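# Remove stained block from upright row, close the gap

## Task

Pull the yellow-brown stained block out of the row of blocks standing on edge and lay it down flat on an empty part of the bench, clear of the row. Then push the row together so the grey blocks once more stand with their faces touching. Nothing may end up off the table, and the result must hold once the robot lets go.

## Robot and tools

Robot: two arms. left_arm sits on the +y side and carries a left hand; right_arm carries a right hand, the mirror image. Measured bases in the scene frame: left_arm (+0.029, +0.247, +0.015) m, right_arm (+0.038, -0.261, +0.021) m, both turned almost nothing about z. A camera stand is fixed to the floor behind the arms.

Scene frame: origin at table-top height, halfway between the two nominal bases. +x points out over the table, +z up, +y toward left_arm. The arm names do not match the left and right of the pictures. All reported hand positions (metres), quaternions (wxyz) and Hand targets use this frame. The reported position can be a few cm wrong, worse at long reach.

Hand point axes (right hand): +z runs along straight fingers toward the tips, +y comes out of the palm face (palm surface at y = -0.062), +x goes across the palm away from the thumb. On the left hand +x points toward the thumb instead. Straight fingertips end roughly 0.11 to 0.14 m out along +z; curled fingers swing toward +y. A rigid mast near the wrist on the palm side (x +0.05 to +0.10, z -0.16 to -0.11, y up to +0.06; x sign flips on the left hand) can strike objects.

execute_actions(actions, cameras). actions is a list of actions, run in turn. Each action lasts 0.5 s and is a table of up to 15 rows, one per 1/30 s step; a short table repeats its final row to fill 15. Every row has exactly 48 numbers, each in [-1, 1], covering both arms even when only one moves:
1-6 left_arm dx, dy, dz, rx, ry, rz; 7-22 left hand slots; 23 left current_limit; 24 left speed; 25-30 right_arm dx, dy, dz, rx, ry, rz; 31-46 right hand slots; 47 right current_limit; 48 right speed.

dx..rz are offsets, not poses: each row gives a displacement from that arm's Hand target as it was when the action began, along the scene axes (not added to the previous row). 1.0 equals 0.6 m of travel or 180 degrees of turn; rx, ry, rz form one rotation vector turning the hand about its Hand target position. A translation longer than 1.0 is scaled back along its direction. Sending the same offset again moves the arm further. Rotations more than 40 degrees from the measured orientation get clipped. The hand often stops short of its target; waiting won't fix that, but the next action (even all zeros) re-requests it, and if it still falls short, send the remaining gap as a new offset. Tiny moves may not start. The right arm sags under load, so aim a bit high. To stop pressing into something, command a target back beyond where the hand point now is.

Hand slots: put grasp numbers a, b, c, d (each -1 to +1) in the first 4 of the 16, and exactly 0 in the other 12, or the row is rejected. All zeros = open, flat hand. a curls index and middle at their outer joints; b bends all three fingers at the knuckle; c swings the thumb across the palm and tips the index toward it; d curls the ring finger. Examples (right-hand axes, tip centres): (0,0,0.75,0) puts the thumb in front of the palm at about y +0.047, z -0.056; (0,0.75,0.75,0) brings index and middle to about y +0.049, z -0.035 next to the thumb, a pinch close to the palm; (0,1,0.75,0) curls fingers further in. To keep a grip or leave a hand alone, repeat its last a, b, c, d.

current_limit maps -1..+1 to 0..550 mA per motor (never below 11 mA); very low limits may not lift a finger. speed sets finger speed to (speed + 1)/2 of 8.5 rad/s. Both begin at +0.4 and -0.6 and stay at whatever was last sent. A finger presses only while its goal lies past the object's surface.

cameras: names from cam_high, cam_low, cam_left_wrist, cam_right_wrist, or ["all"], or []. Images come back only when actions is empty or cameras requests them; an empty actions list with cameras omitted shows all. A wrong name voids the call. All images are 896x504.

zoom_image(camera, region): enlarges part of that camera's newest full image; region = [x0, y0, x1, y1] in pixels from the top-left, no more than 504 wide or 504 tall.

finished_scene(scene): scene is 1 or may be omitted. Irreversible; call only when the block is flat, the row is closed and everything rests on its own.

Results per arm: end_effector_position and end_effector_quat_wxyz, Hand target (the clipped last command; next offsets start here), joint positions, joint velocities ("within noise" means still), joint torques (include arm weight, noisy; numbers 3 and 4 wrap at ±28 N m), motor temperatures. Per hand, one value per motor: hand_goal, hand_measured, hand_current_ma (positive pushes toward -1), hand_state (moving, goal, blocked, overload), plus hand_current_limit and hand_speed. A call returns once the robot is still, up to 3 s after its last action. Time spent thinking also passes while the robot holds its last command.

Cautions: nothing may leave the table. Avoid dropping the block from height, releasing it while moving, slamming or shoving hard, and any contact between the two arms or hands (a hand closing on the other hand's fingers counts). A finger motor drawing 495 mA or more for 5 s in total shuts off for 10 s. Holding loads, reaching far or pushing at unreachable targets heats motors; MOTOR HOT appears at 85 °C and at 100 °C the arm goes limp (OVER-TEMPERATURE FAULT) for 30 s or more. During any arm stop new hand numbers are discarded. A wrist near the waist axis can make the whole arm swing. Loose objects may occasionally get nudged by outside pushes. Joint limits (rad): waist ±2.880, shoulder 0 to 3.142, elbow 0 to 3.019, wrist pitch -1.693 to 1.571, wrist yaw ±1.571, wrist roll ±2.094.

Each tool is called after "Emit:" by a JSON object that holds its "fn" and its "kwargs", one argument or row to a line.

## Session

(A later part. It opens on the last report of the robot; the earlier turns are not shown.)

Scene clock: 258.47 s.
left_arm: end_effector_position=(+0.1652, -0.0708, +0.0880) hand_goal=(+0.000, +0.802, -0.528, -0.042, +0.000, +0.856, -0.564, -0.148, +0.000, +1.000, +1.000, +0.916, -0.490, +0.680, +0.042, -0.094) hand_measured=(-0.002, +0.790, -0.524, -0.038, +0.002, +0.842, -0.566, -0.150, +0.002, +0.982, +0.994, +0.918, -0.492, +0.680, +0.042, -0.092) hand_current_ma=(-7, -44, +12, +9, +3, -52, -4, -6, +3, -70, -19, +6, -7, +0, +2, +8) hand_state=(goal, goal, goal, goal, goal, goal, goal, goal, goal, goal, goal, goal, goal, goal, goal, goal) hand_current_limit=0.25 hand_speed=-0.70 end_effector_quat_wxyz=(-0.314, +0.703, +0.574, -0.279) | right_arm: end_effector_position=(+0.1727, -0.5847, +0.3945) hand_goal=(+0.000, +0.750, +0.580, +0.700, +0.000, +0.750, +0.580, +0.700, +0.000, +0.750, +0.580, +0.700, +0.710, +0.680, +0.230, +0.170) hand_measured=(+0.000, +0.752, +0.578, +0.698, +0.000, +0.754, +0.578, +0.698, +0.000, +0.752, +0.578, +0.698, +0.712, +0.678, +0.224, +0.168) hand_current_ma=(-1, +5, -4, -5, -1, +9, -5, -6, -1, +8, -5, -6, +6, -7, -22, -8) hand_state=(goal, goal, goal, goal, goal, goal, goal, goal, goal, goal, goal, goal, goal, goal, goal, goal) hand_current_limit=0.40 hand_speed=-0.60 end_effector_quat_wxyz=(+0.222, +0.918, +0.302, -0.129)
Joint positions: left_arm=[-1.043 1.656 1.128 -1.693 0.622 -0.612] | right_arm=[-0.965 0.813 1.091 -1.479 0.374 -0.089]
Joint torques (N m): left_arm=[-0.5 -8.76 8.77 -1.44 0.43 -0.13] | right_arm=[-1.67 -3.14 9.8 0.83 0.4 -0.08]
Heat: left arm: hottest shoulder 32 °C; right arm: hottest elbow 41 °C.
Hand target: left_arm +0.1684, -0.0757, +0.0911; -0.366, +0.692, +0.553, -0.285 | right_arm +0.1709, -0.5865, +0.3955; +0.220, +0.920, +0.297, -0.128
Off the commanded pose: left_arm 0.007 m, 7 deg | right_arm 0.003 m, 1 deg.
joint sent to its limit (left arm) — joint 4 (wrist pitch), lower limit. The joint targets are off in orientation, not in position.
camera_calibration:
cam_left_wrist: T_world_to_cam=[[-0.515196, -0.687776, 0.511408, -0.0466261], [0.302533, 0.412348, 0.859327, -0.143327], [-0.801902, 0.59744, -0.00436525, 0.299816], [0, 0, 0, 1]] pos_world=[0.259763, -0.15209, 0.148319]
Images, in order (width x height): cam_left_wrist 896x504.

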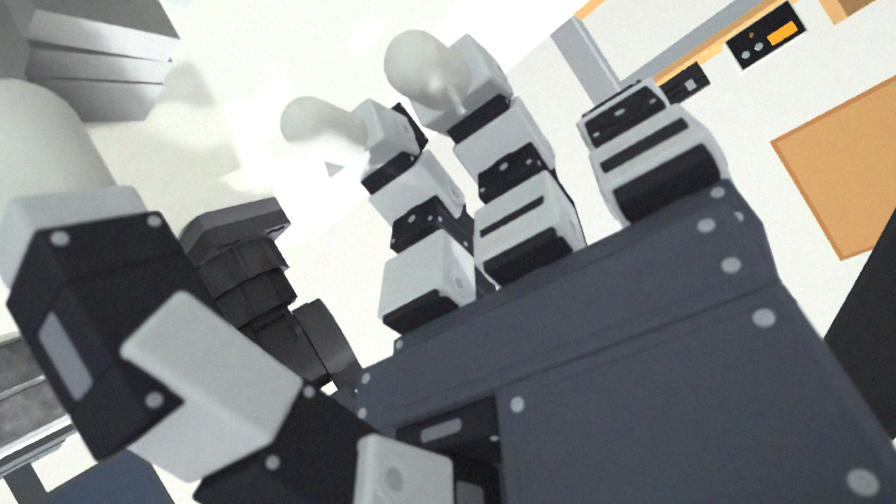

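Emit:
{"fn": "execute_actions", "kwargs": {
  "actions": [
    [[-0.035,-0.05,0,0,0,0.02,0.9,-0.1,0.72,-0.3,0,0,0,0,0,0,0,0,0,0,0,0,0.25,-0.6,0,0,0,0,0,0,0,0,0,0,0,0,0,0,0,0,0,0,0,0,0,0,0.4,-0.6]],
    [[-0.035,-0.045,-0.01,0,0,0.01,1,0,0.7,-0.3,0,0,0,0,0,0,0,0,0,0,0,0,0.25,-0.6,0,0,0,0,0,0,0,0,0,0,0,0,0,0,0,0,0,0,0,0,0,0,0.4,-0.6]]
  ],
  "cameras": ["cam_left_wrist","cam_high"]
}}

Emit:
{"fn": "zoom_image", "kwargs": {
  "camera": "cam_left_wrist",
  "region": [0, 0, 300, 200]
}}

Emit:
{"fn": "zoom_image", "kwargs": {
  "camera": "cam_high",
  "region": [320, 180, 400, 260]
}}

Scene clock: 261.00 s.
left_arm: end_effector_position=(+0.1216, -0.1236, +0.0815) hand_goal=(+0.000, +0.576, -0.674, -0.250, +0.000, +0.440, -1.000, -0.540, +0.000, +1.000, +1.000, +0.930, -0.380, +0.680, +0.056, -0.084) hand_measured=(-0.002, +0.574, -0.668, -0.246, +0.002, +0.440, -0.994, -0.538, +0.002, +0.982, +0.994, +0.926, -0.384, +0.680, +0.052, -0.086) hand_current_ma=(-6, -5, +17, +9, +3, -1, +19, +9, +3, -69, -19, -10, -11, +0, -14, -8) hand_state=(goal, goal, goal, goal, goal, goal, goal, goal, goal, goal, goal, goal, goal, goal, goal, goal) hand_current_limit=0.25 hand_speed=-0.60 end_effector_quat_wxyz=(-0.352, +0.667, +0.582, -0.302) | right_arm: end_effector_position=(+0.1727, -0.5847, +0.3945) hand_goal=(+0.000, +0.750, +0.580, +0.700, +0.000, +0.750, +0.580, +0.700, +0.000, +0.750, +0.580, +0.700, +0.710, +0.680, +0.230, +0.170) hand_measured=(+0.000, +0.752, +0.578, +0.698, +0.000, +0.754, +0.578, +0.698, +0.000, +0.752, +0.578, +0.698, +0.712, +0.678, +0.224, +0.168) hand_current_ma=(-1, +5, -4, -5, -1, +9, -5, -6, -1, +8, -5, -6, +6, -7, -22, -8) hand_state=(goal, goal, goal, goal, goal, goal, goal, goal, goal, goal, goal, goal, goal, goal, goal, goal) hand_current_limit=0.40 hand_speed=-0.60 end_effector_quat_wxyz=(+0.222, +0.918, +0.302, -0.129)
Joint positions: left_arm=[-1.161 1.77 1.235 -1.696 0.766 -0.738] | right_arm=[-0.965 0.813 1.091 -1.479 0.374 -0.089]
Joint torques (N m): left_arm=[-0.09 -10.29 9.5 -1.28 0.64 -0.19] | right_arm=[-1.67 -3.14 9.78 0.81 0.4 -0.08]
Heat: left arm: hottest shoulder 32 °C; right arm: hottest elbow 41 °C.
Hand target: left_arm +0.1263, -0.1327, +0.0851; -0.353, +0.665, +0.585, -0.302 | right_arm +0.1709, -0.5865, +0.3955; +0.220, +0.920, +0.297, -0.128
Off the commanded pose: left_arm 0.011 m, 0 deg | right_arm 0.003 m, 1 deg.
joint sent to its limit (left arm) — joint 4 (wrist pitch), lower limit. The joint targets still meet the commanded pose.
camera_calibration:
cam_left_wrist: T_world_to_cam=[[-0.43625, -0.737726, 0.515216, -0.118172], [0.362077, 0.380256, 0.851062, -0.113342], [-0.823764, 0.557823, 0.101227, 0.285576], [0, 0, 0, 1]] pos_world=[0.224733, -0.20338, 0.128437]
Images, in order (width x height): cam_high 896x504, cam_left_wrist 896x504.

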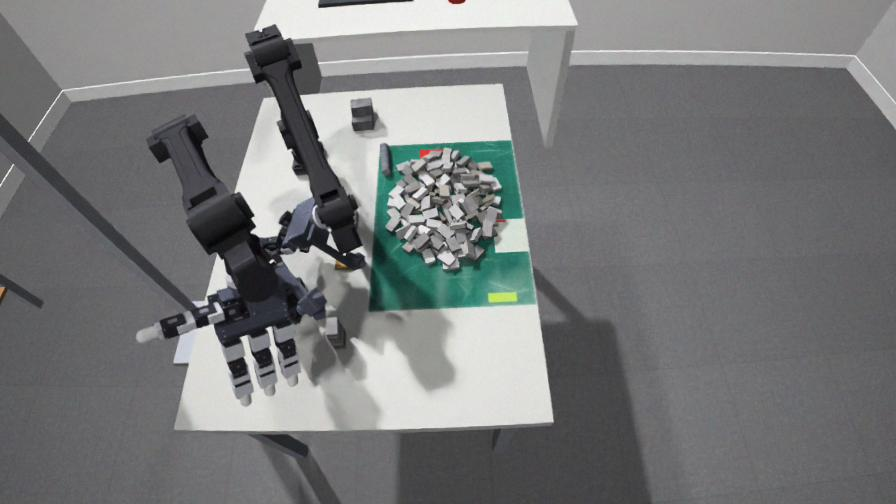

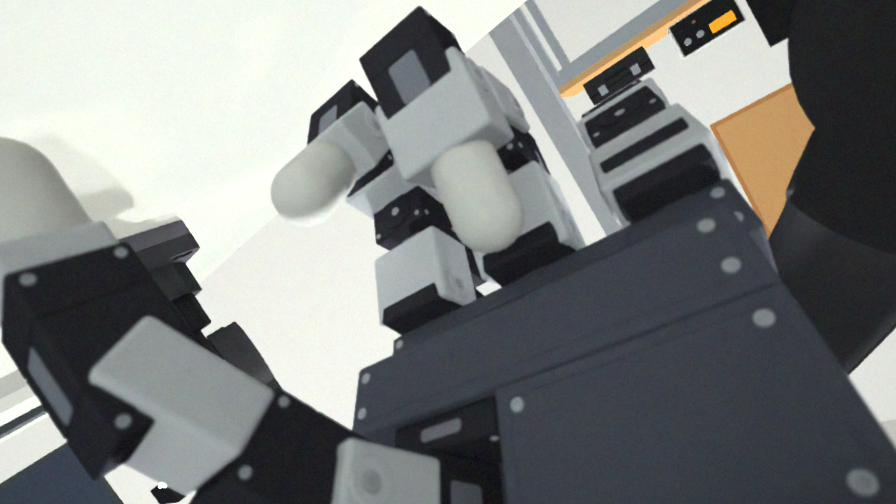

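Scaled by 1.680 from the camera's 896x504 image, which has a finer 1280x720 frame.

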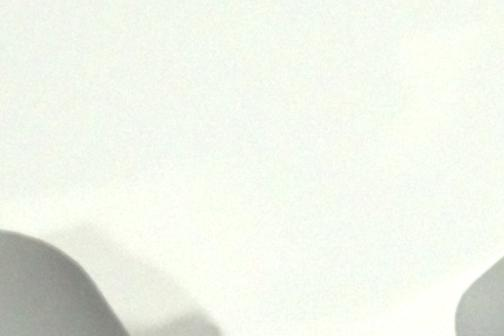

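Scaled by 6.300 from the camera's 896x504 image, which has a finer 1280x720 frame.

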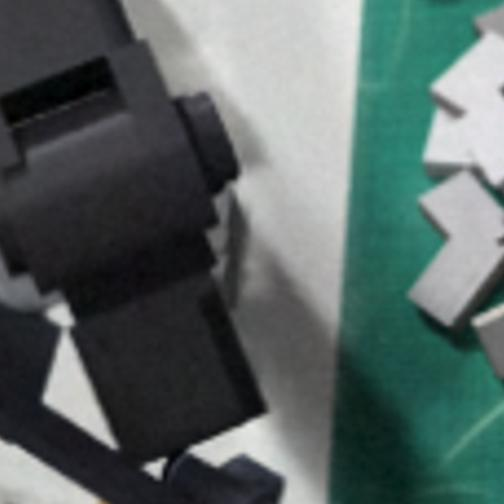

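Emit:
{"fn": "execute_actions", "kwargs": {
  "actions": [
    [[0.004,0.004,-0.06,0,0,0,1,0,0.7,-0.3,0,0,0,0,0,0,0,0,0,0,0,0,0.25,-0.6,0,0,0,0,0,0,0,0,0,0,0,0,0,0,0,0,0,0,0,0,0,0,0.4,-0.6]],
    [[0.003,0.004,-0.035,0,0,0,1,0,0.7,-0.3,0,0,0,0,0,0,0,0,0,0,0,0,0.25,-0.6,0,0,0,0,0,0,0,0,0,0,0,0,0,0,0,0,0,0,0,0,0,0,0.4,-0.6]]
  ],
  "cameras": ["cam_left_wrist"]
}}

Scene clock: 265.57 s.
left_arm: end_effector_position=(+0.1279, -0.1280, +0.0351) hand_goal=(+0.000, +0.576, -0.674, -0.250, +0.000, +0.440, -1.000, -0.540, +0.000, +1.000, +1.000, +0.930, -0.380, +0.680, +0.056, -0.084) hand_measured=(-0.002, +0.574, -0.668, -0.246, +0.002, +0.440, -0.994, -0.538, +0.002, +0.982, +0.994, +0.926, -0.384, +0.680, +0.052, -0.086) hand_current_ma=(-6, -5, +17, +9, +3, -1, +18, +9, +3, -69, -19, -10, -11, +0, -14, -8) hand_state=(goal, goal, goal, goal, goal, goal, goal, goal, goal, goal, goal, goal, goal, goal, goal, goal) hand_current_limit=0.25 hand_speed=-0.60 end_effector_quat_wxyz=(-0.353, +0.665, +0.586, -0.301) | right_arm: end_effector_position=(+0.1727, -0.5847, +0.3945) hand_goal=(+0.000, +0.750, +0.580, +0.700, +0.000, +0.750, +0.580, +0.700, +0.000, +0.750, +0.580, +0.700, +0.710, +0.680, +0.230, +0.170) hand_measured=(+0.000, +0.752, +0.578, +0.698, +0.000, +0.754, +0.578, +0.698, +0.000, +0.752, +0.578, +0.698, +0.712, +0.678, +0.224, +0.168) hand_current_ma=(-1, +5, -4, -5, -1, +9, -5, -6, -1, +8, -5, -6, +6, -7, -22, -8) hand_state=(goal, goal, goal, goal, goal, goal, goal, goal, goal, goal, goal, goal, goal, goal, goal, goal) hand_current_limit=0.40 hand_speed=-0.60 end_effector_quat_wxyz=(+0.222, +0.918, +0.302, -0.129)
Joint positions: left_arm=[-1.153 1.854 1.214 -1.595 0.761 -0.738] | right_arm=[-0.965 0.813 1.091 -1.479 0.374 -0.089]
Joint torques (N m): left_arm=[0.38 -10.17 5.97 -0.57 0.51 0.01] | right_arm=[-1.67 -3.14 9.78 0.81 0.4 -0.08]
Heat: left arm: hottest shoulder 32 °C; right arm: hottest elbow 41 °C.
Hand target: left_arm +0.1305, -0.1279, +0.0281; -0.353, +0.665, +0.585, -0.302 | right_arm +0.1709, -0.5865, +0.3955; +0.220, +0.920, +0.297, -0.128
Off the commanded pose: left_arm 0.007 m, 0 deg | right_arm 0.003 m, 1 deg.
camera_calibration:
cam_left_wrist: T_world_to_cam=[[-0.4333, -0.743018, 0.510074, -0.095596], [0.358328, 0.377278, 0.853969, -0.0744298], [-0.826954, 0.552798, 0.10277, 0.297589], [0, 0, 0, 1]] pos_world=[0.231341, -0.207455, 0.0817387]
Images, in order (width x height): cam_left_wrist 896x504.

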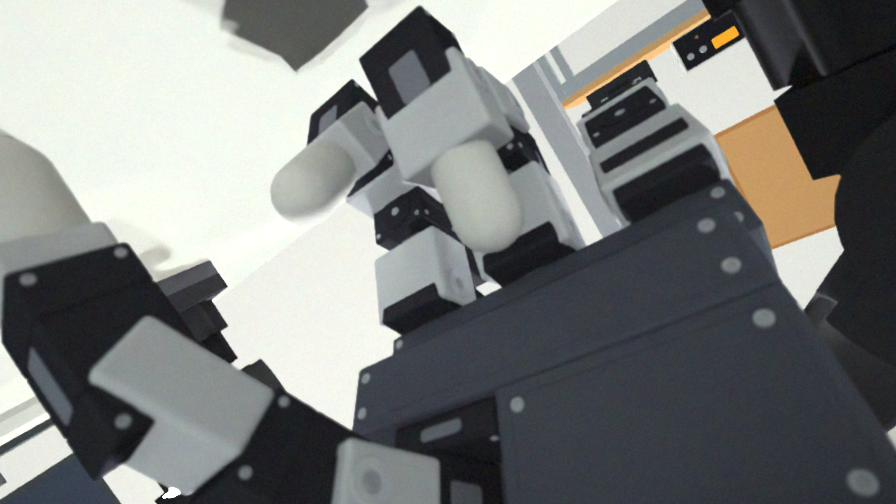

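Emit:
{"fn": "execute_actions", "kwargs": {
  "actions": [
    [[0.0,0.01,-0.013,0,0,0,1,0,0.7,-0.3,0,0,0,0,0,0,0,0,0,0,0,0,0.25,-0.6,0,0,0,0,0,0,0,0,0,0,0,0,0,0,0,0,0,0,0,0,0,0,0.4,-0.6]]
  ],
  "cameras": ["cam_left_wrist"]
}}

Scene clock: 266.50 s.
left_arm: end_effector_position=(+0.1283, -0.1228, +0.0285) hand_goal=(+0.000, +0.576, -0.674, -0.250, +0.000, +0.440, -1.000, -0.540, +0.000, +1.000, +1.000, +0.930, -0.380, +0.680, +0.056, -0.084) hand_measured=(-0.002, +0.574, -0.668, -0.246, +0.002, +0.440, -0.994, -0.538, +0.002, +0.982, +0.994, +0.926, -0.384, +0.680, +0.052, -0.086) hand_current_ma=(-6, -5, +17, +9, +3, -1, +18, +9, +3, -69, -19, -10, -11, +0, -14, -8) hand_state=(goal, goal, goal, goal, goal, goal, goal, goal, goal, goal, goal, goal, goal, goal, goal, goal) hand_current_limit=0.25 hand_speed=-0.60 end_effector_quat_wxyz=(-0.352, +0.665, +0.586, -0.300) | right_arm: end_effector_position=(+0.1727, -0.5847, +0.3945) hand_goal=(+0.000, +0.750, +0.580, +0.700, +0.000, +0.750, +0.580, +0.700, +0.000, +0.750, +0.580, +0.700, +0.710, +0.680, +0.230, +0.170) hand_measured=(+0.000, +0.752, +0.578, +0.698, +0.000, +0.754, +0.578, +0.698, +0.000, +0.752, +0.578, +0.698, +0.712, +0.678, +0.224, +0.168) hand_current_ma=(-1, +5, -4, -5, -1, +9, -5, -6, -1, +8, -5, -6, +6, -7, -22, -8) hand_state=(goal, goal, goal, goal, goal, goal, goal, goal, goal, goal, goal, goal, goal, goal, goal, goal) hand_current_limit=0.40 hand_speed=-0.60 end_effector_quat_wxyz=(+0.222, +0.918, +0.302, -0.129)
Joint positions: left_arm=[-1.148 1.854 1.192 -1.574 0.757 -0.736] | right_arm=[-0.965 0.813 1.091 -1.479 0.374 -0.089]
Joint torques (N m): left_arm=[0.38 -10.46 5.72 -0.61 0.49 0.02] | right_arm=[-1.67 -3.14 9.78 0.83 0.4 -0.08]
Heat: left arm: hottest shoulder 32 °C; right arm: hottest elbow 41 °C.
Hand target: left_arm +0.1305, -0.1219, +0.0204; -0.353, +0.665, +0.585, -0.302 | right_arm +0.1709, -0.5865, +0.3955; +0.220, +0.920, +0.297, -0.128
Off the commanded pose: left_arm 0.008 m, 0 deg | right_arm 0.003 m, 1 deg.
camera_calibration:
cam_left_wrist: T_world_to_cam=[[-0.433111, -0.743357, 0.50974, -0.0881572], [0.355962, 0.378499, 0.854418, -0.0704316], [-0.828074, 0.551506, 0.100674, 0.295693], [0, 0, 0, 1]] pos_world=[0.231744, -0.20195, 0.0753466]
Images, in order (width x height): cam_left_wrist 896x504.

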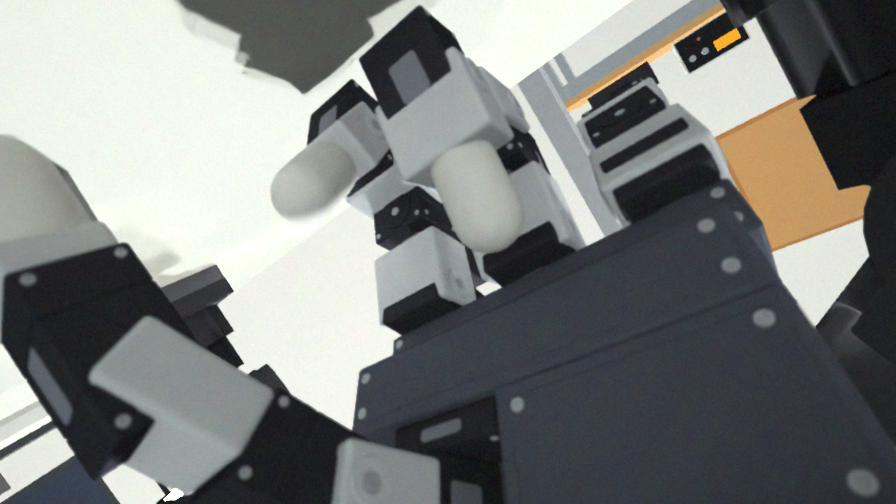

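Emit:
{"fn": "zoom_image", "kwargs": {
  "camera": "cam_left_wrist",
  "region": [0, 100, 180, 300]
}}

Scaled by 2.520 from the camera's 896x504 image, which has a finer 1280x720 frame.

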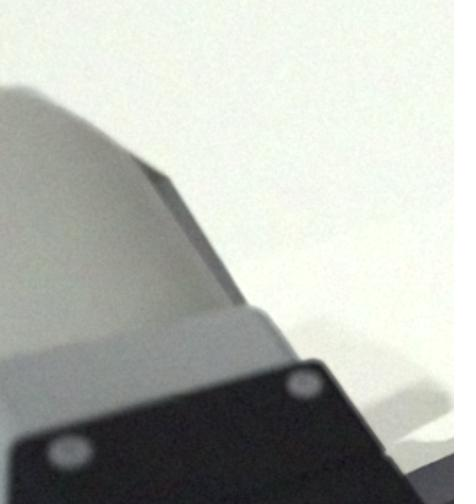

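Emit:
{"fn": "execute_actions", "kwargs": {
  "actions": [
    [[0.0,0.01,0.001,0,0,0,1,0,0.7,-0.3,0,0,0,0,0,0,0,0,0,0,0,0,0.25,-0.6,0,0,0,0,0,0,0,0,0,0,0,0,0,0,0,0,0,0,0,0,0,0,0.4,-0.6]]
  ],
  "cameras": ["cam_left_wrist"]
}}

Emit:
{"fn": "zoom_image", "kwargs": {
  "camera": "cam_left_wrist",
  "region": [0, 100, 180, 300]
}}

Scene clock: 267.93 s.
left_arm: end_effector_position=(+0.1277, -0.1157, +0.0251) hand_goal=(+0.000, +0.576, -0.674, -0.250, +0.000, +0.440, -1.000, -0.540, +0.000, +1.000, +1.000, +0.930, -0.380, +0.680, +0.056, -0.084) hand_measured=(-0.002, +0.574, -0.668, -0.246, +0.002, +0.440, -0.994, -0.538, +0.002, +0.982, +0.994, +0.926, -0.384, +0.680, +0.052, -0.086) hand_current_ma=(-6, -5, +17, +9, +3, -1, +18, +9, +3, -69, -19, -10, -11, +0, -14, -8) hand_state=(goal, goal, goal, goal, goal, goal, goal, goal, goal, goal, goal, goal, goal, goal, goal, goal) hand_current_limit=0.25 hand_speed=-0.60 end_effector_quat_wxyz=(-0.357, +0.662, +0.587, -0.299) | right_arm: end_effector_position=(+0.1727, -0.5847, +0.3945) hand_goal=(+0.000, +0.750, +0.580, +0.700, +0.000, +0.750, +0.580, +0.700, +0.000, +0.750, +0.580, +0.700, +0.710, +0.680, +0.230, +0.170) hand_measured=(+0.000, +0.752, +0.578, +0.698, +0.000, +0.754, +0.578, +0.698, +0.000, +0.752, +0.578, +0.698, +0.712, +0.678, +0.224, +0.168) hand_current_ma=(-1, +5, -4, -5, -1, +9, -5, -6, -1, +8, -5, -6, +6, -7, -22, -8) hand_state=(goal, goal, goal, goal, goal, goal, goal, goal, goal, goal, goal, goal, goal, goal, goal, goal) hand_current_limit=0.40 hand_speed=-0.60 end_effector_quat_wxyz=(+0.222, +0.918, +0.302, -0.129)
Joint positions: left_arm=[-1.142 1.854 1.176 -1.572 0.754 -0.73] | right_arm=[-0.965 0.813 1.091 -1.479 0.374 -0.089]
Joint torques (N m): left_arm=[0.44 -11.11 5.61 -0.65 0.48 0.03] | right_arm=[-1.67 -3.14 9.78 0.83 0.4 -0.08]
Heat: left arm: hottest shoulder 32 °C; right arm: hottest elbow 41 °C.
Hand target: left_arm +0.1304, -0.1159, +0.0210; -0.353, +0.665, +0.585, -0.302 | right_arm +0.1709, -0.5865, +0.3955; +0.220, +0.920, +0.297, -0.128
Off the commanded pose: left_arm 0.005 m, 1 deg | right_arm 0.003 m, 1 deg.
camera_calibration:
cam_left_wrist: T_world_to_cam=[[-0.430586, -0.74847, 0.504369, -0.0821696], [0.360075, 0.36997, 0.856427, -0.0715467], [-0.827612, 0.550376, 0.110201, 0.29127], [0, 0, 0, 1]] pos_world=[0.231439, -0.195339, 0.07062]
Images, in order (width x height): cam_left_wrist 896x504.

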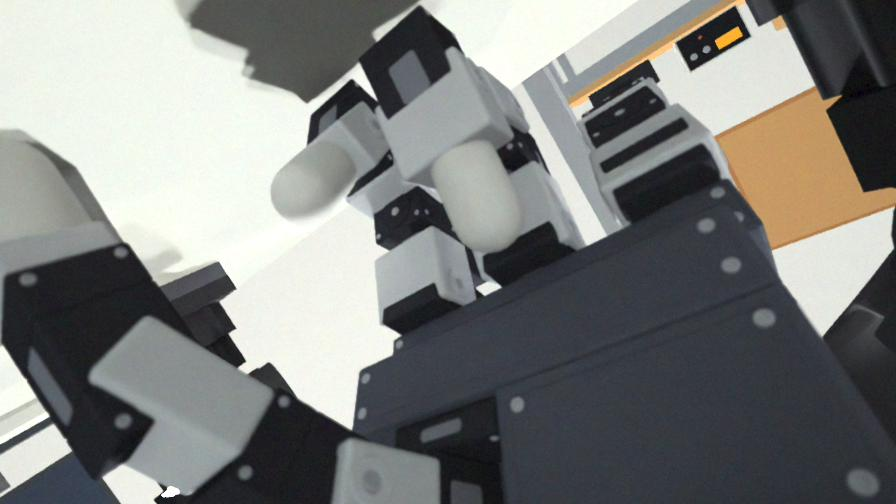

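Scaled by 2.520 from the camera's 896x504 image, which has a finer 1280x720 frame.

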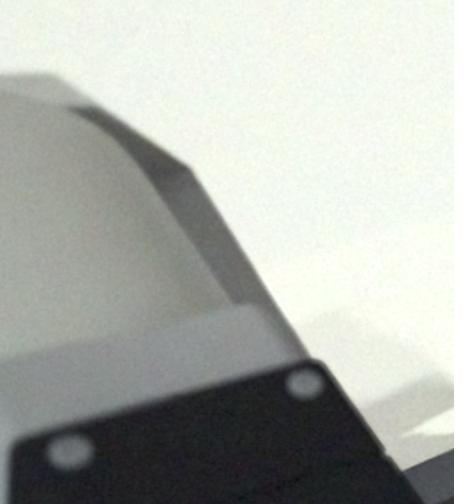

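Emit:
{"fn": "execute_actions", "kwargs": {
  "actions": [
    [[0.0,0.011,0.001,0,0,0,1,0,0.7,-0.3,0,0,0,0,0,0,0,0,0,0,0,0,0.25,-0.6,0,0,0,0,0,0,0,0,0,0,0,0,0,0,0,0,0,0,0,0,0,0,0.4,-0.6]]
  ],
  "cameras": ["cam_left_wrist"]
}}

Emit:
{"fn": "zoom_image", "kwargs": {
  "camera": "cam_left_wrist",
  "region": [0, 100, 180, 300]
}}

Scene clock: 269.27 s.
left_arm: end_effector_position=(+0.1273, -0.1081, +0.0218) hand_goal=(+0.000, +0.576, -0.674, -0.250, +0.000, +0.440, -1.000, -0.540, +0.000, +1.000, +1.000, +0.930, -0.380, +0.680, +0.056, -0.084) hand_measured=(-0.002, +0.574, -0.668, -0.246, +0.002, +0.440, -0.994, -0.538, +0.002, +0.982, +0.994, +0.926, -0.384, +0.680, +0.052, -0.086) hand_current_ma=(-6, -5, +17, +9, +3, -1, +18, +9, +3, -69, -19, -10, -11, +0, -14, -8) hand_state=(goal, goal, goal, goal, goal, goal, goal, goal, goal, goal, goal, goal, goal, goal, goal, goal) hand_current_limit=0.25 hand_speed=-0.60 end_effector_quat_wxyz=(-0.361, +0.660, +0.588, -0.298) | right_arm: end_effector_position=(+0.1727, -0.5847, +0.3945) hand_goal=(+0.000, +0.750, +0.580, +0.700, +0.000, +0.750, +0.580, +0.700, +0.000, +0.750, +0.580, +0.700, +0.710, +0.680, +0.230, +0.170) hand_measured=(+0.000, +0.752, +0.578, +0.698, +0.000, +0.754, +0.578, +0.698, +0.000, +0.752, +0.578, +0.698, +0.712, +0.678, +0.224, +0.168) hand_current_ma=(-1, +5, -4, -5, -1, +9, -5, -6, -1, +8, -5, -6, +6, -7, -22, -8) hand_state=(goal, goal, goal, goal, goal, goal, goal, goal, goal, goal, goal, goal, goal, goal, goal, goal) hand_current_limit=0.40 hand_speed=-0.60 end_effector_quat_wxyz=(+0.222, +0.918, +0.302, -0.129)
Joint positions: left_arm=[-1.136 1.854 1.159 -1.571 0.75 -0.723] | right_arm=[-0.965 0.813 1.091 -1.479 0.374 -0.089]
Joint torques (N m): left_arm=[0.44 -11.81 5.49 -0.69 0.46 0.06] | right_arm=[-1.73 -3.14 9.78 0.81 0.4 -0.08]
Heat: left arm: hottest shoulder 32 °C; right arm: hottest elbow 41 °C.
Hand target: left_arm +0.1305, -0.1094, +0.0216; -0.353, +0.665, +0.585, -0.302 | right_arm +0.1709, -0.5865, +0.3955; +0.220, +0.920, +0.297, -0.128
Off the commanded pose: left_arm 0.003 m, 1 deg | right_arm 0.003 m, 1 deg.
camera_calibration:
cam_left_wrist: T_world_to_cam=[[-0.428238, -0.753421, 0.498968, -0.0757711], [0.364116, 0.361491, 0.858338, -0.0728841], [-0.827062, 0.549255, 0.119528, 0.28673], [0, 0, 0, 1]] pos_world=[0.231234, -0.188229, 0.0660941]
Images, in order (width x height): cam_left_wrist 896x504.

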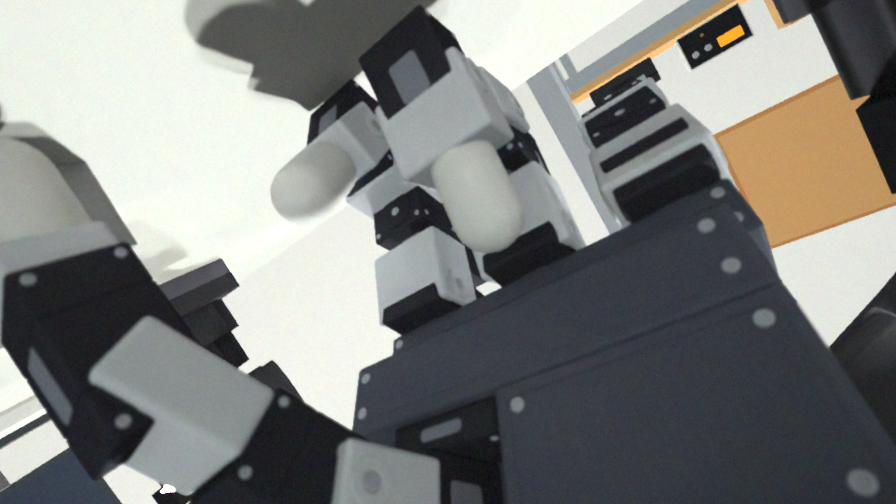

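Scaled by 2.520 from the camera's 896x504 image, which has a finer 1280x720 frame.

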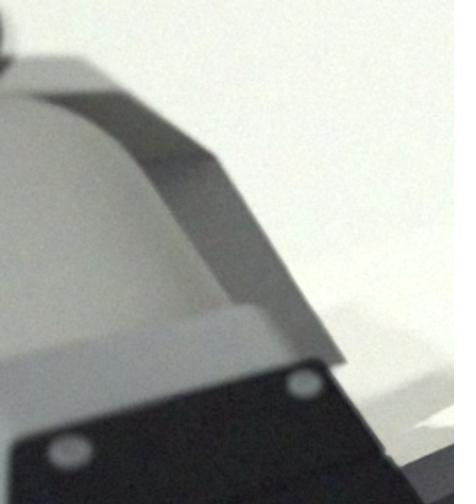

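Emit:
{"fn": "execute_actions", "kwargs": {
  "actions": [
    [[0.0,0.003,0.008,0,0,0,1,0,0.7,-0.3,0,0,0,0,0,0,0,0,0,0,0,0,0.25,-0.6,0,0,0,0,0,0,0,0,0,0,0,0,0,0,0,0,0,0,0,0,0,0,0.4,-0.6]]
  ],
  "cameras": ["cam_left_wrist"]
}}

Emit:
{"fn": "zoom_image", "kwargs": {
  "camera": "cam_left_wrist",
  "region": [0, 100, 180, 300]
}}

Scene clock: 270.67 s.
left_arm: end_effector_position=(+0.1287, -0.1095, +0.0262) hand_goal=(+0.000, +0.576, -0.674, -0.250, +0.000, +0.440, -1.000, -0.540, +0.000, +1.000, +1.000, +0.930, -0.380, +0.680, +0.056, -0.084) hand_measured=(-0.002, +0.574, -0.668, -0.246, +0.002, +0.440, -0.994, -0.538, +0.002, +0.982, +0.994, +0.926, -0.384, +0.680, +0.052, -0.086) hand_current_ma=(-6, -5, +17, +9, +3, -1, +18, +9, +3, -69, -19, -10, -11, +0, -14, -8) hand_state=(goal, goal, goal, goal, goal, goal, goal, goal, goal, goal, goal, goal, goal, goal, goal, goal) hand_current_limit=0.25 hand_speed=-0.60 end_effector_quat_wxyz=(-0.355, +0.664, +0.587, -0.299) | right_arm: end_effector_position=(+0.1727, -0.5847, +0.3945) hand_goal=(+0.000, +0.750, +0.580, +0.700, +0.000, +0.750, +0.580, +0.700, +0.000, +0.750, +0.580, +0.700, +0.710, +0.680, +0.230, +0.170) hand_measured=(+0.000, +0.752, +0.578, +0.698, +0.000, +0.754, +0.578, +0.698, +0.000, +0.752, +0.578, +0.698, +0.712, +0.678, +0.224, +0.168) hand_current_ma=(-1, +5, -4, -5, -1, +9, -5, -6, -1, +8, -5, -6, +6, -7, -22, -8) hand_state=(goal, goal, goal, goal, goal, goal, goal, goal, goal, goal, goal, goal, goal, goal, goal, goal) hand_current_limit=0.40 hand_speed=-0.60 end_effector_quat_wxyz=(+0.222, +0.918, +0.302, -0.129)
Joint positions: left_arm=[-1.134 1.84 1.159 -1.571 0.749 -0.721] | right_arm=[-0.965 0.813 1.091 -1.479 0.374 -0.089]
Joint torques (N m): left_arm=[0.44 -11.52 5.44 -1.02 0.46 0.04] | right_arm=[-1.67 -3.08 9.8 0.84 0.39 -0.08]
Heat: left arm: hottest shoulder 32 °C; right arm: hottest elbow 41 °C.
Hand target: left_arm +0.1306, -0.1076, +0.0263; -0.353, +0.665, +0.585, -0.302 | right_arm +0.1709, -0.5865, +0.3955; +0.220, +0.920, +0.297, -0.128
Off the commanded pose: left_arm 0.003 m, 0 deg | right_arm 0.003 m, 1 deg.
camera_calibration:
cam_left_wrist: T_world_to_cam=[[-0.431838, -0.746404, 0.506356, -0.077395], [0.358814, 0.372898, 0.855686, -0.0747638], [-0.827507, 0.551206, 0.106789, 0.288742], [0, 0, 0, 1]] pos_world=[0.232341, -0.189045, 0.0723294]
Images, in order (width x height): cam_left_wrist 896x504.

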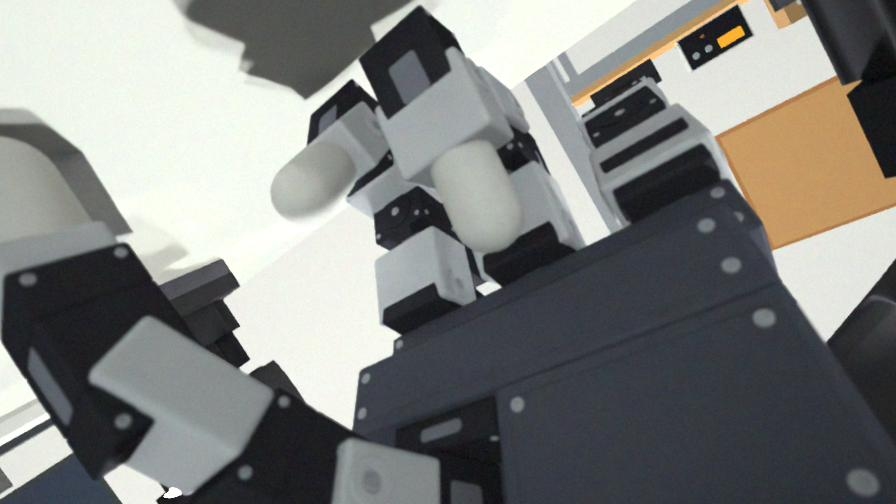

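Scaled by 2.520 from the camera's 896x504 image, which has a finer 1280x720 frame.

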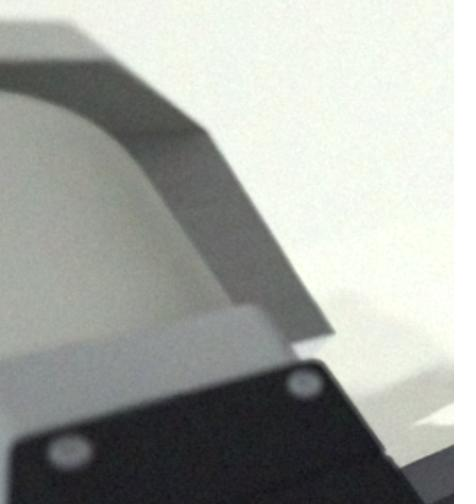

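Emit:
{"fn": "execute_actions", "kwargs": {
  "actions": [
    [[0.0,0.009,0.003,0,0,0,1,0,0.7,-0.3,0,0,0,0,0,0,0,0,0,0,0,0,0.25,-0.6,0,0,0,0,0,0,0,0,0,0,0,0,0,0,0,0,0,0,0,0,0,0,0.4,-0.6]]
  ],
  "cameras": ["cam_left_wrist"]
}}

Emit:
{"fn": "zoom_image", "kwargs": {
  "camera": "cam_left_wrist",
  "region": [0, 80, 180, 280]
}}

Scene clock: 271.63 s.
left_arm: end_effector_position=(+0.1289, -0.1038, +0.0270) hand_goal=(+0.000, +0.576, -0.674, -0.250, +0.000, +0.440, -1.000, -0.540, +0.000, +1.000, +1.000, +0.930, -0.380, +0.680, +0.056, -0.084) hand_measured=(-0.002, +0.574, -0.668, -0.246, +0.002, +0.440, -0.994, -0.538, +0.002, +0.982, +0.994, +0.926, -0.384, +0.680, +0.052, -0.086) hand_current_ma=(-6, -5, +17, +9, +3, -1, +18, +9, +3, -69, -19, -10, -11, +0, -14, -8) hand_state=(goal, goal, goal, goal, goal, goal, goal, goal, goal, goal, goal, goal, goal, goal, goal, goal) hand_current_limit=0.25 hand_speed=-0.60 end_effector_quat_wxyz=(-0.355, +0.663, +0.587, -0.300) | right_arm: end_effector_position=(+0.1727, -0.5847, +0.3945) hand_goal=(+0.000, +0.750, +0.580, +0.700, +0.000, +0.750, +0.580, +0.700, +0.000, +0.750, +0.580, +0.700, +0.710, +0.680, +0.230, +0.170) hand_measured=(+0.000, +0.752, +0.578, +0.698, +0.000, +0.754, +0.578, +0.698, +0.000, +0.752, +0.578, +0.698, +0.712, +0.678, +0.224, +0.168) hand_current_ma=(-1, +5, -4, -5, -1, +9, -5, -6, -1, +8, -5, -6, +6, -7, -22, -8) hand_state=(goal, goal, goal, goal, goal, goal, goal, goal, goal, goal, goal, goal, goal, goal, goal, goal) hand_current_limit=0.40 hand_speed=-0.60 end_effector_quat_wxyz=(+0.222, +0.918, +0.302, -0.129)
Joint positions: left_arm=[-1.128 1.83 1.144 -1.571 0.745 -0.715] | right_arm=[-0.965 0.813 1.091 -1.479 0.374 -0.089]
Joint torques (N m): left_arm=[0.44 -11.52 5.5 -1.13 0.46 0.02] | right_arm=[-1.67 -3.08 9.78 0.81 0.4 -0.08]
Heat: left arm: hottest shoulder 32 °C; right arm: hottest elbow 41 °C.
Hand target: left_arm +0.1306, -0.1022, +0.0281; -0.353, +0.665, +0.585, -0.302 | right_arm +0.1709, -0.5865, +0.3955; +0.220, +0.920, +0.297, -0.128
Off the commanded pose: left_arm 0.003 m, 0 deg | right_arm 0.003 m, 1 deg.
camera_calibration:
cam_left_wrist: T_world_to_cam=[[-0.431224, -0.746858, 0.50621, -0.0736211], [0.358691, 0.372903, 0.855736, -0.0775346], [-0.827881, 0.550587, 0.107086, 0.285642], [0, 0, 0, 1]] pos_world=[0.232541, -0.183342, 0.0730286]
Images, in order (width x height): cam_left_wrist 896x504.

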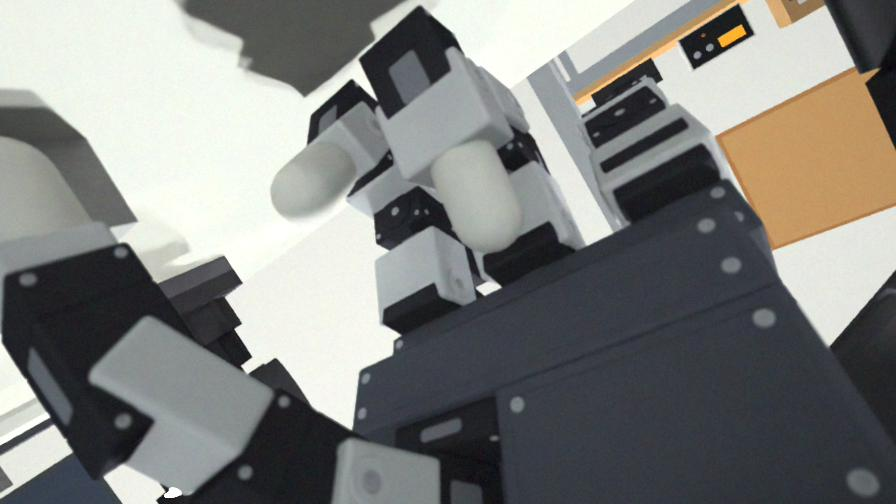

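Scaled by 2.520 from the camera's 896x504 image, which has a finer 1280x720 frame.

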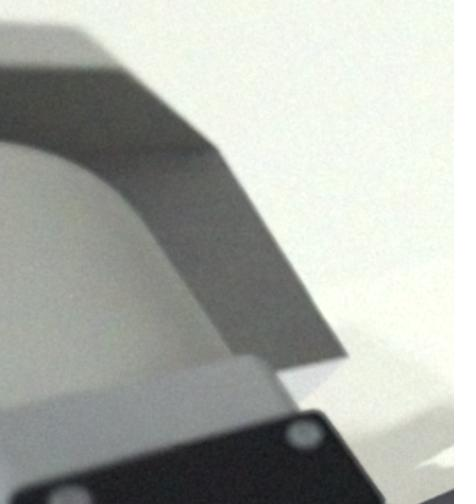

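Emit:
{"fn": "execute_actions", "kwargs": {
  "actions": [
    [[0.0,0.006,0.001,0,0,0,1,0,0.7,-0.3,0,0,0,0,0,0,0,0,0,0,0,0,0.25,-0.6,0,0,0,0,0,0,0,0,0,0,0,0,0,0,0,0,0,0,0,0,0,0,0.4,-0.6]]
  ],
  "cameras": ["cam_left_wrist"]
}}

Emit:
{"fn": "zoom_image", "kwargs": {
  "camera": "cam_left_wrist",
  "region": [0, 80, 180, 280]
}}

Scene clock: 272.87 s.
left_arm: end_effector_position=(+0.1286, -0.1010, +0.0275) hand_goal=(+0.000, +0.576, -0.674, -0.250, +0.000, +0.440, -1.000, -0.540, +0.000, +1.000, +1.000, +0.930, -0.380, +0.680, +0.056, -0.084) hand_measured=(-0.002, +0.574, -0.668, -0.246, +0.002, +0.440, -0.994, -0.538, +0.002, +0.982, +0.994, +0.926, -0.384, +0.680, +0.054, -0.086) hand_current_ma=(-6, -5, +17, +9, +3, -1, +18, +9, +3, -69, -19, -10, -15, +0, -9, -6) hand_state=(goal, goal, goal, goal, goal, goal, goal, goal, goal, goal, goal, goal, goal, goal, goal, goal) hand_current_limit=0.25 hand_speed=-0.60 end_effector_quat_wxyz=(-0.354, +0.665, +0.585, -0.300) | right_arm: end_effector_position=(+0.1727, -0.5847, +0.3945) hand_goal=(+0.000, +0.750, +0.580, +0.700, +0.000, +0.750, +0.580, +0.700, +0.000, +0.750, +0.580, +0.700, +0.710, +0.680, +0.230, +0.170) hand_measured=(+0.000, +0.752, +0.578, +0.698, +0.000, +0.754, +0.578, +0.698, +0.000, +0.752, +0.578, +0.698, +0.712, +0.678, +0.224, +0.168) hand_current_ma=(-1, +5, -4, -5, -1, +9, -5, -6, -1, +8, -5, -6, +6, -7, -22, -8) hand_state=(goal, goal, goal, goal, goal, goal, goal, goal, goal, goal, goal, goal, goal, goal, goal, goal) hand_current_limit=0.40 hand_speed=-0.60 end_effector_quat_wxyz=(+0.222, +0.918, +0.302, -0.129)
Joint positions: left_arm=[-1.125 1.823 1.135 -1.571 0.743 -0.708] | right_arm=[-0.965 0.813 1.091 -1.479 0.374 -0.089]
Joint torques (N m): left_arm=[0.56 -11.4 5.42 -1.14 0.44 0.01] | right_arm=[-1.67 -3.08 9.8 0.83 0.4 -0.08]
Heat: left arm: hottest shoulder 32 °C; right arm: hottest elbow 41 °C.
Hand target: left_arm +0.1305, -0.0985, +0.0287; -0.353, +0.665, +0.585, -0.302 | right_arm +0.1709, -0.5865, +0.3955; +0.220, +0.920, +0.297, -0.128
Off the commanded pose: left_arm 0.003 m, 0 deg | right_arm 0.003 m, 1 deg.
camera_calibration:
cam_left_wrist: T_world_to_cam=[[-0.432873, -0.744168, 0.508758, -0.0714615], [0.359878, 0.37479, 0.854412, -0.0788302], [-0.826504, 0.552943, 0.105573, 0.283971], [0, 0, 0, 1]] pos_world=[0.232138, -0.180654, 0.0737305]
Images, in order (width x height): cam_left_wrist 896x504.

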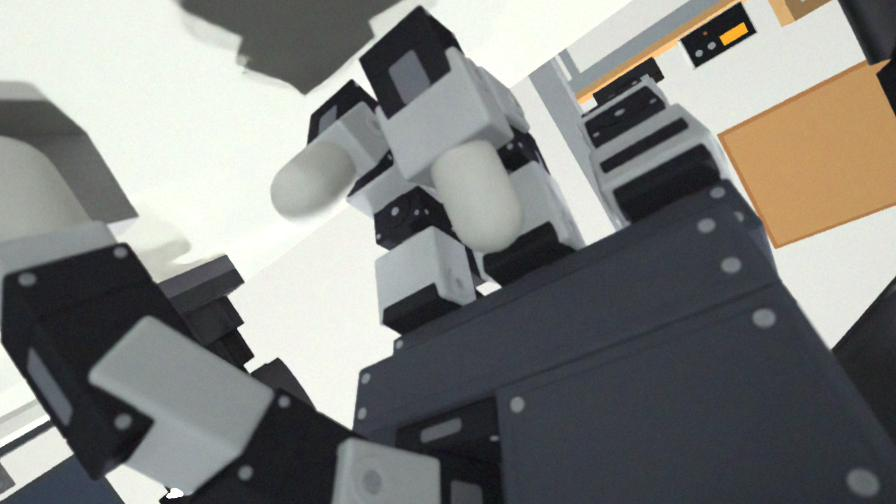

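Scaled by 2.520 from the camera's 896x504 image, which has a finer 1280x720 frame.

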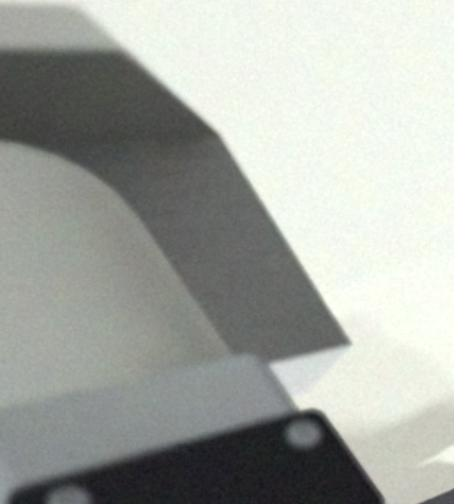

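Emit:
{"fn": "execute_actions", "kwargs": {
  "actions": [
    [[0.0,0.009,0.001,0,0,0,1,0,0.7,-0.3,0,0,0,0,0,0,0,0,0,0,0,0,0.25,-0.6,0,0,0,0,0,0,0,0,0,0,0,0,0,0,0,0,0,0,0,0,0,0,0.4,-0.6]]
  ],
  "cameras": ["cam_left_wrist"]
}}

Emit:
{"fn": "zoom_image", "kwargs": {
  "camera": "cam_left_wrist",
  "region": [0, 80, 180, 280]
}}

Scene clock: 274.07 s.
left_arm: end_effector_position=(+0.1289, -0.0957, +0.0285) hand_goal=(+0.000, +0.576, -0.674, -0.250, +0.000, +0.440, -1.000, -0.540, +0.000, +1.000, +1.000, +0.930, -0.380, +0.680, +0.056, -0.084) hand_measured=(-0.002, +0.574, -0.668, -0.246, +0.002, +0.440, -0.994, -0.538, +0.002, +0.982, +0.994, +0.926, -0.386, +0.680, +0.054, -0.086) hand_current_ma=(-6, -5, +17, +9, +3, -1, +18, +9, +3, -69, -19, -10, -18, -1, -6, -5) hand_state=(goal, goal, goal, goal, goal, goal, goal, goal, goal, goal, goal, goal, goal, goal, goal, goal) hand_current_limit=0.25 hand_speed=-0.60 end_effector_quat_wxyz=(-0.354, +0.664, +0.586, -0.300) | right_arm: end_effector_position=(+0.1727, -0.5847, +0.3945) hand_goal=(+0.000, +0.750, +0.580, +0.700, +0.000, +0.750, +0.580, +0.700, +0.000, +0.750, +0.580, +0.700, +0.710, +0.680, +0.230, +0.170) hand_measured=(+0.000, +0.752, +0.578, +0.698, +0.000, +0.754, +0.578, +0.698, +0.000, +0.752, +0.578, +0.698, +0.712, +0.678, +0.224, +0.168) hand_current_ma=(-1, +5, -4, -5, -1, +9, -5, -6, -1, +8, -5, -6, +6, -7, -22, -8) hand_state=(goal, goal, goal, goal, goal, goal, goal, goal, goal, goal, goal, goal, goal, goal, goal, goal) hand_current_limit=0.40 hand_speed=-0.60 end_effector_quat_wxyz=(+0.222, +0.918, +0.302, -0.129)
Joint positions: left_arm=[-1.119 1.812 1.121 -1.571 0.74 -0.702] | right_arm=[-0.965 0.813 1.091 -1.479 0.374 -0.089]
Joint torques (N m): left_arm=[0.44 -11.22 5.37 -1.14 0.44 0.01] | right_arm=[-1.73 -3.14 9.8 0.83 0.4 -0.08]
Heat: left arm: hottest shoulder 32 °C; right arm: hottest elbow 41 °C.
Hand target: left_arm +0.1305, -0.0932, +0.0294; -0.353, +0.665, +0.585, -0.302 | right_arm +0.1709, -0.5865, +0.3955; +0.220, +0.920, +0.297, -0.128
Off the commanded pose: left_arm 0.003 m, 0 deg | right_arm 0.003 m, 1 deg.
camera_calibration:
cam_left_wrist: T_world_to_cam=[[-0.432539, -0.744075, 0.509178, -0.0679652], [0.359333, 0.375687, 0.854248, -0.0816083], [-0.826916, 0.55246, 0.104871, 0.28118], [0, 0, 0, 1]] pos_world=[0.232439, -0.175253, 0.0748324]
Images, in order (width x height): cam_left_wrist 896x504.

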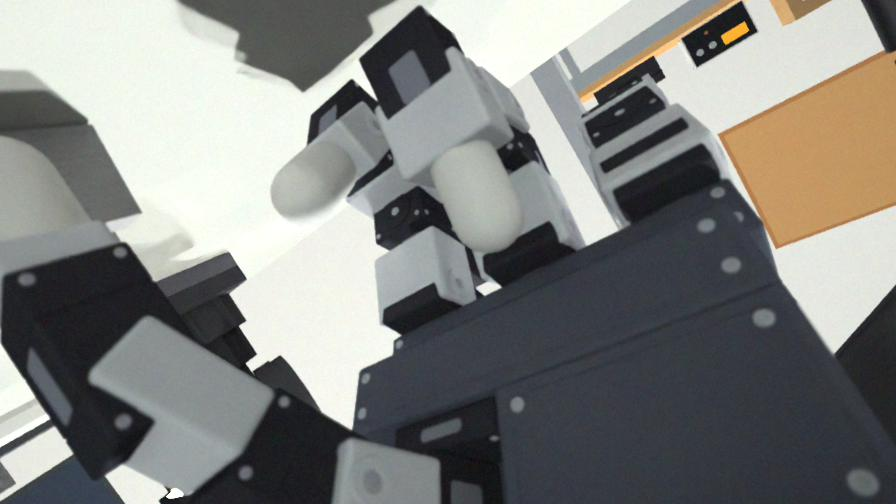

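Scaled by 2.520 from the camera's 896x504 image, which has a finer 1280x720 frame.

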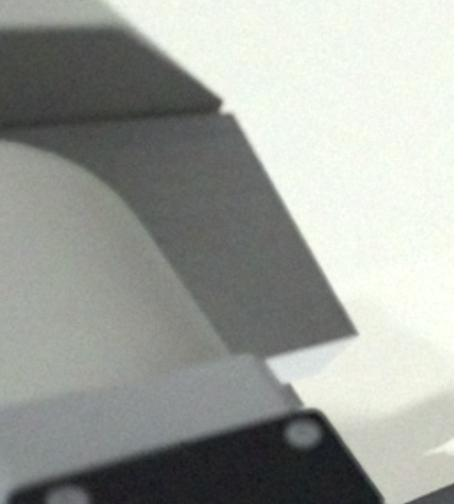

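Emit:
{"fn": "execute_actions", "kwargs": {
  "actions": [
    [[0.0,-0.004,-0.011,0,0,0,1,0,0.7,-0.3,0,0,0,0,0,0,0,0,0,0,0,0,0.25,-0.6,0,0,0,0,0,0,0,0,0,0,0,0,0,0,0,0,0,0,0,0,0,0,0.4,-0.6]]
  ],
  "cameras": ["cam_left_wrist"]
}}

Emit:
{"fn": "zoom_image", "kwargs": {
  "camera": "cam_left_wrist",
  "region": [0, 80, 180, 280]
}}

Scene clock: 275.30 s.
left_arm: end_effector_position=(+0.1291, -0.0963, +0.0281) hand_goal=(+0.000, +0.576, -0.674, -0.250, +0.000, +0.440, -1.000, -0.540, +0.000, +1.000, +1.000, +0.930, -0.380, +0.680, +0.056, -0.084) hand_measured=(-0.002, +0.574, -0.668, -0.246, +0.002, +0.440, -0.994, -0.538, +0.002, +0.982, +0.994, +0.926, -0.386, +0.680, +0.054, -0.086) hand_current_ma=(-6, -5, +17, +9, +3, -1, +18, +9, +3, -69, -19, -10, -18, -1, -6, -5) hand_state=(goal, goal, goal, goal, goal, goal, goal, goal, goal, goal, goal, goal, goal, goal, goal, goal) hand_current_limit=0.25 hand_speed=-0.60 end_effector_quat_wxyz=(-0.353, +0.665, +0.585, -0.301) | right_arm: end_effector_position=(+0.1727, -0.5847, +0.3945) hand_goal=(+0.000, +0.750, +0.580, +0.700, +0.000, +0.750, +0.580, +0.700, +0.000, +0.750, +0.580, +0.700, +0.710, +0.680, +0.230, +0.170) hand_measured=(+0.000, +0.752, +0.578, +0.698, +0.000, +0.754, +0.578, +0.698, +0.000, +0.752, +0.578, +0.698, +0.712, +0.678, +0.224, +0.168) hand_current_ma=(-1, +5, -4, -5, -1, +9, -5, -6, -1, +8, -5, -6, +6, -7, -22, -8) hand_state=(goal, goal, goal, goal, goal, goal, goal, goal, goal, goal, goal, goal, goal, goal, goal, goal) hand_current_limit=0.40 hand_speed=-0.60 end_effector_quat_wxyz=(+0.222, +0.918, +0.302, -0.129)
Joint positions: left_arm=[-1.119 1.812 1.121 -1.569 0.74 -0.702] | right_arm=[-0.965 0.813 1.091 -1.479 0.374 -0.089]
Joint torques (N m): left_arm=[0.26 -10.17 5.53 -0.72 0.51 -0.01] | right_arm=[-1.67 -3.08 9.8 0.81 0.4 -0.08]
Heat: left arm: hottest shoulder 32 °C; right arm: hottest elbow 41 °C.
Hand target: left_arm +0.1305, -0.0955, +0.0228; -0.353, +0.665, +0.585, -0.302 | right_arm +0.1709, -0.5865, +0.3955; +0.220, +0.920, +0.297, -0.128
Off the commanded pose: left_arm 0.006 m, 0 deg | right_arm 0.003 m, 1 deg.
camera_calibration:
cam_left_wrist: T_world_to_cam=[[-0.43321, -0.742832, 0.510421, -0.0678995], [0.358331, 0.377687, 0.853786, -0.080916], [-0.826999, 0.552769, 0.102562, 0.281815], [0, 0, 0, 1]] pos_world=[0.232641, -0.175655, 0.0748389]
Images, in order (width x height): cam_left_wrist 896x504.

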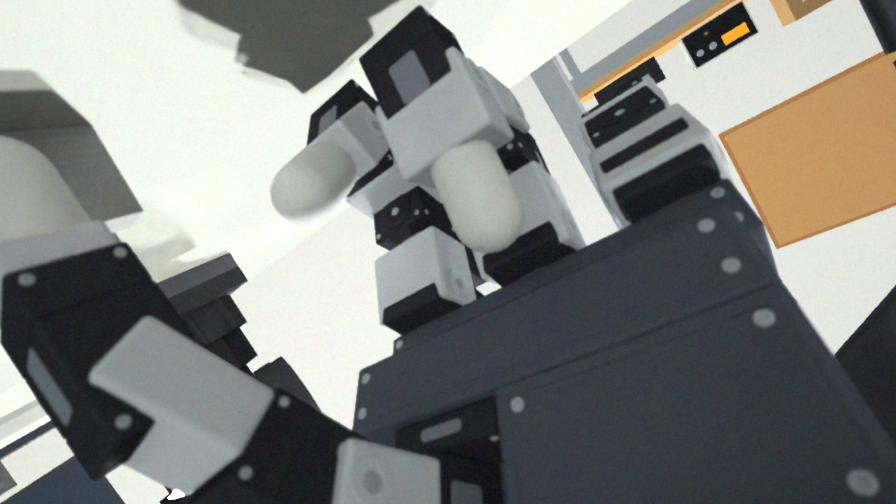

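Scaled by 2.520 from the camera's 896x504 image, which has a finer 1280x720 frame.

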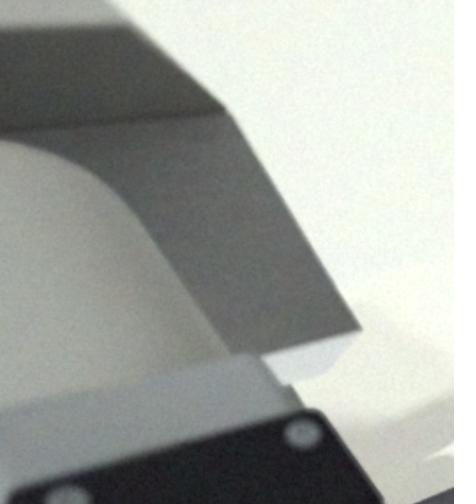

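Emit:
{"fn": "execute_actions", "kwargs": {
  "actions": [
    [[0.0,-0.005,-0.005,0,0,0,1,0,0.7,-0.3,0,0,0,0,0,0,0,0,0,0,0,0,0.25,-0.6,0,0,0,0,0,0,0,0,0,0,0,0,0,0,0,0,0,0,0,0,0,0,0.4,-0.6]]
  ],
  "cameras": []
}}

Scene clock: 276.40 s.
left_arm: end_effector_position=(+0.1295, -0.0971, +0.0266) hand_goal=(+0.000, +0.576, -0.674, -0.250, +0.000, +0.440, -1.000, -0.540, +0.000, +1.000, +1.000, +0.930, -0.380, +0.680, +0.056, -0.084) hand_measured=(-0.002, +0.574, -0.668, -0.246, +0.002, +0.440, -0.994, -0.538, +0.002, +0.982, +0.994, +0.926, -0.386, +0.680, +0.054, -0.086) hand_current_ma=(-6, -5, +17, +9, +3, -1, +18, +9, +3, -69, -19, -10, -18, -1, -6, -5) hand_state=(goal, goal, goal, goal, goal, goal, goal, goal, goal, goal, goal, goal, goal, goal, goal, goal) hand_current_limit=0.25 hand_speed=-0.60 end_effector_quat_wxyz=(-0.352, +0.666, +0.585, -0.301) | right_arm: end_effector_position=(+0.1727, -0.5847, +0.3945) hand_goal=(+0.000, +0.750, +0.580, +0.700, +0.000, +0.750, +0.580, +0.700, +0.000, +0.750, +0.580, +0.700, +0.710, +0.680, +0.230, +0.170) hand_measured=(+0.000, +0.752, +0.578, +0.698, +0.000, +0.754, +0.578, +0.698, +0.000, +0.752, +0.578, +0.698, +0.712, +0.678, +0.224, +0.168) hand_current_ma=(-1, +5, -4, -5, -1, +9, -5, -6, -1, +8, -5, -6, +6, -7, -22, -8) hand_state=(goal, goal, goal, goal, goal, goal, goal, goal, goal, goal, goal, goal, goal, goal, goal, goal) hand_current_limit=0.40 hand_speed=-0.60 end_effector_quat_wxyz=(+0.222, +0.918, +0.302, -0.129)
Joint positions: left_arm=[-1.119 1.814 1.121 -1.563 0.74 -0.702] | right_arm=[-0.965 0.813 1.091 -1.479 0.374 -0.089]
Joint torques (N m): left_arm=[-0.03 -9.7 6.02 -0.65 0.61 -0.03] | right_arm=[-1.67 -3.14 9.78 0.83 0.4 -0.08]
Heat: left arm: hottest shoulder 32 °C; right arm: hottest elbow 41 °C.
Hand target: left_arm +0.1305, -0.0985, +0.0198; -0.353, +0.665, +0.585, -0.302 | right_arm +0.1709, -0.5865, +0.3955; +0.220, +0.920, +0.297, -0.128
Off the commanded pose: left_arm 0.007 m, 0 deg | right_arm 0.003 m, 1 deg.
No camera images: "cameras" was empty.


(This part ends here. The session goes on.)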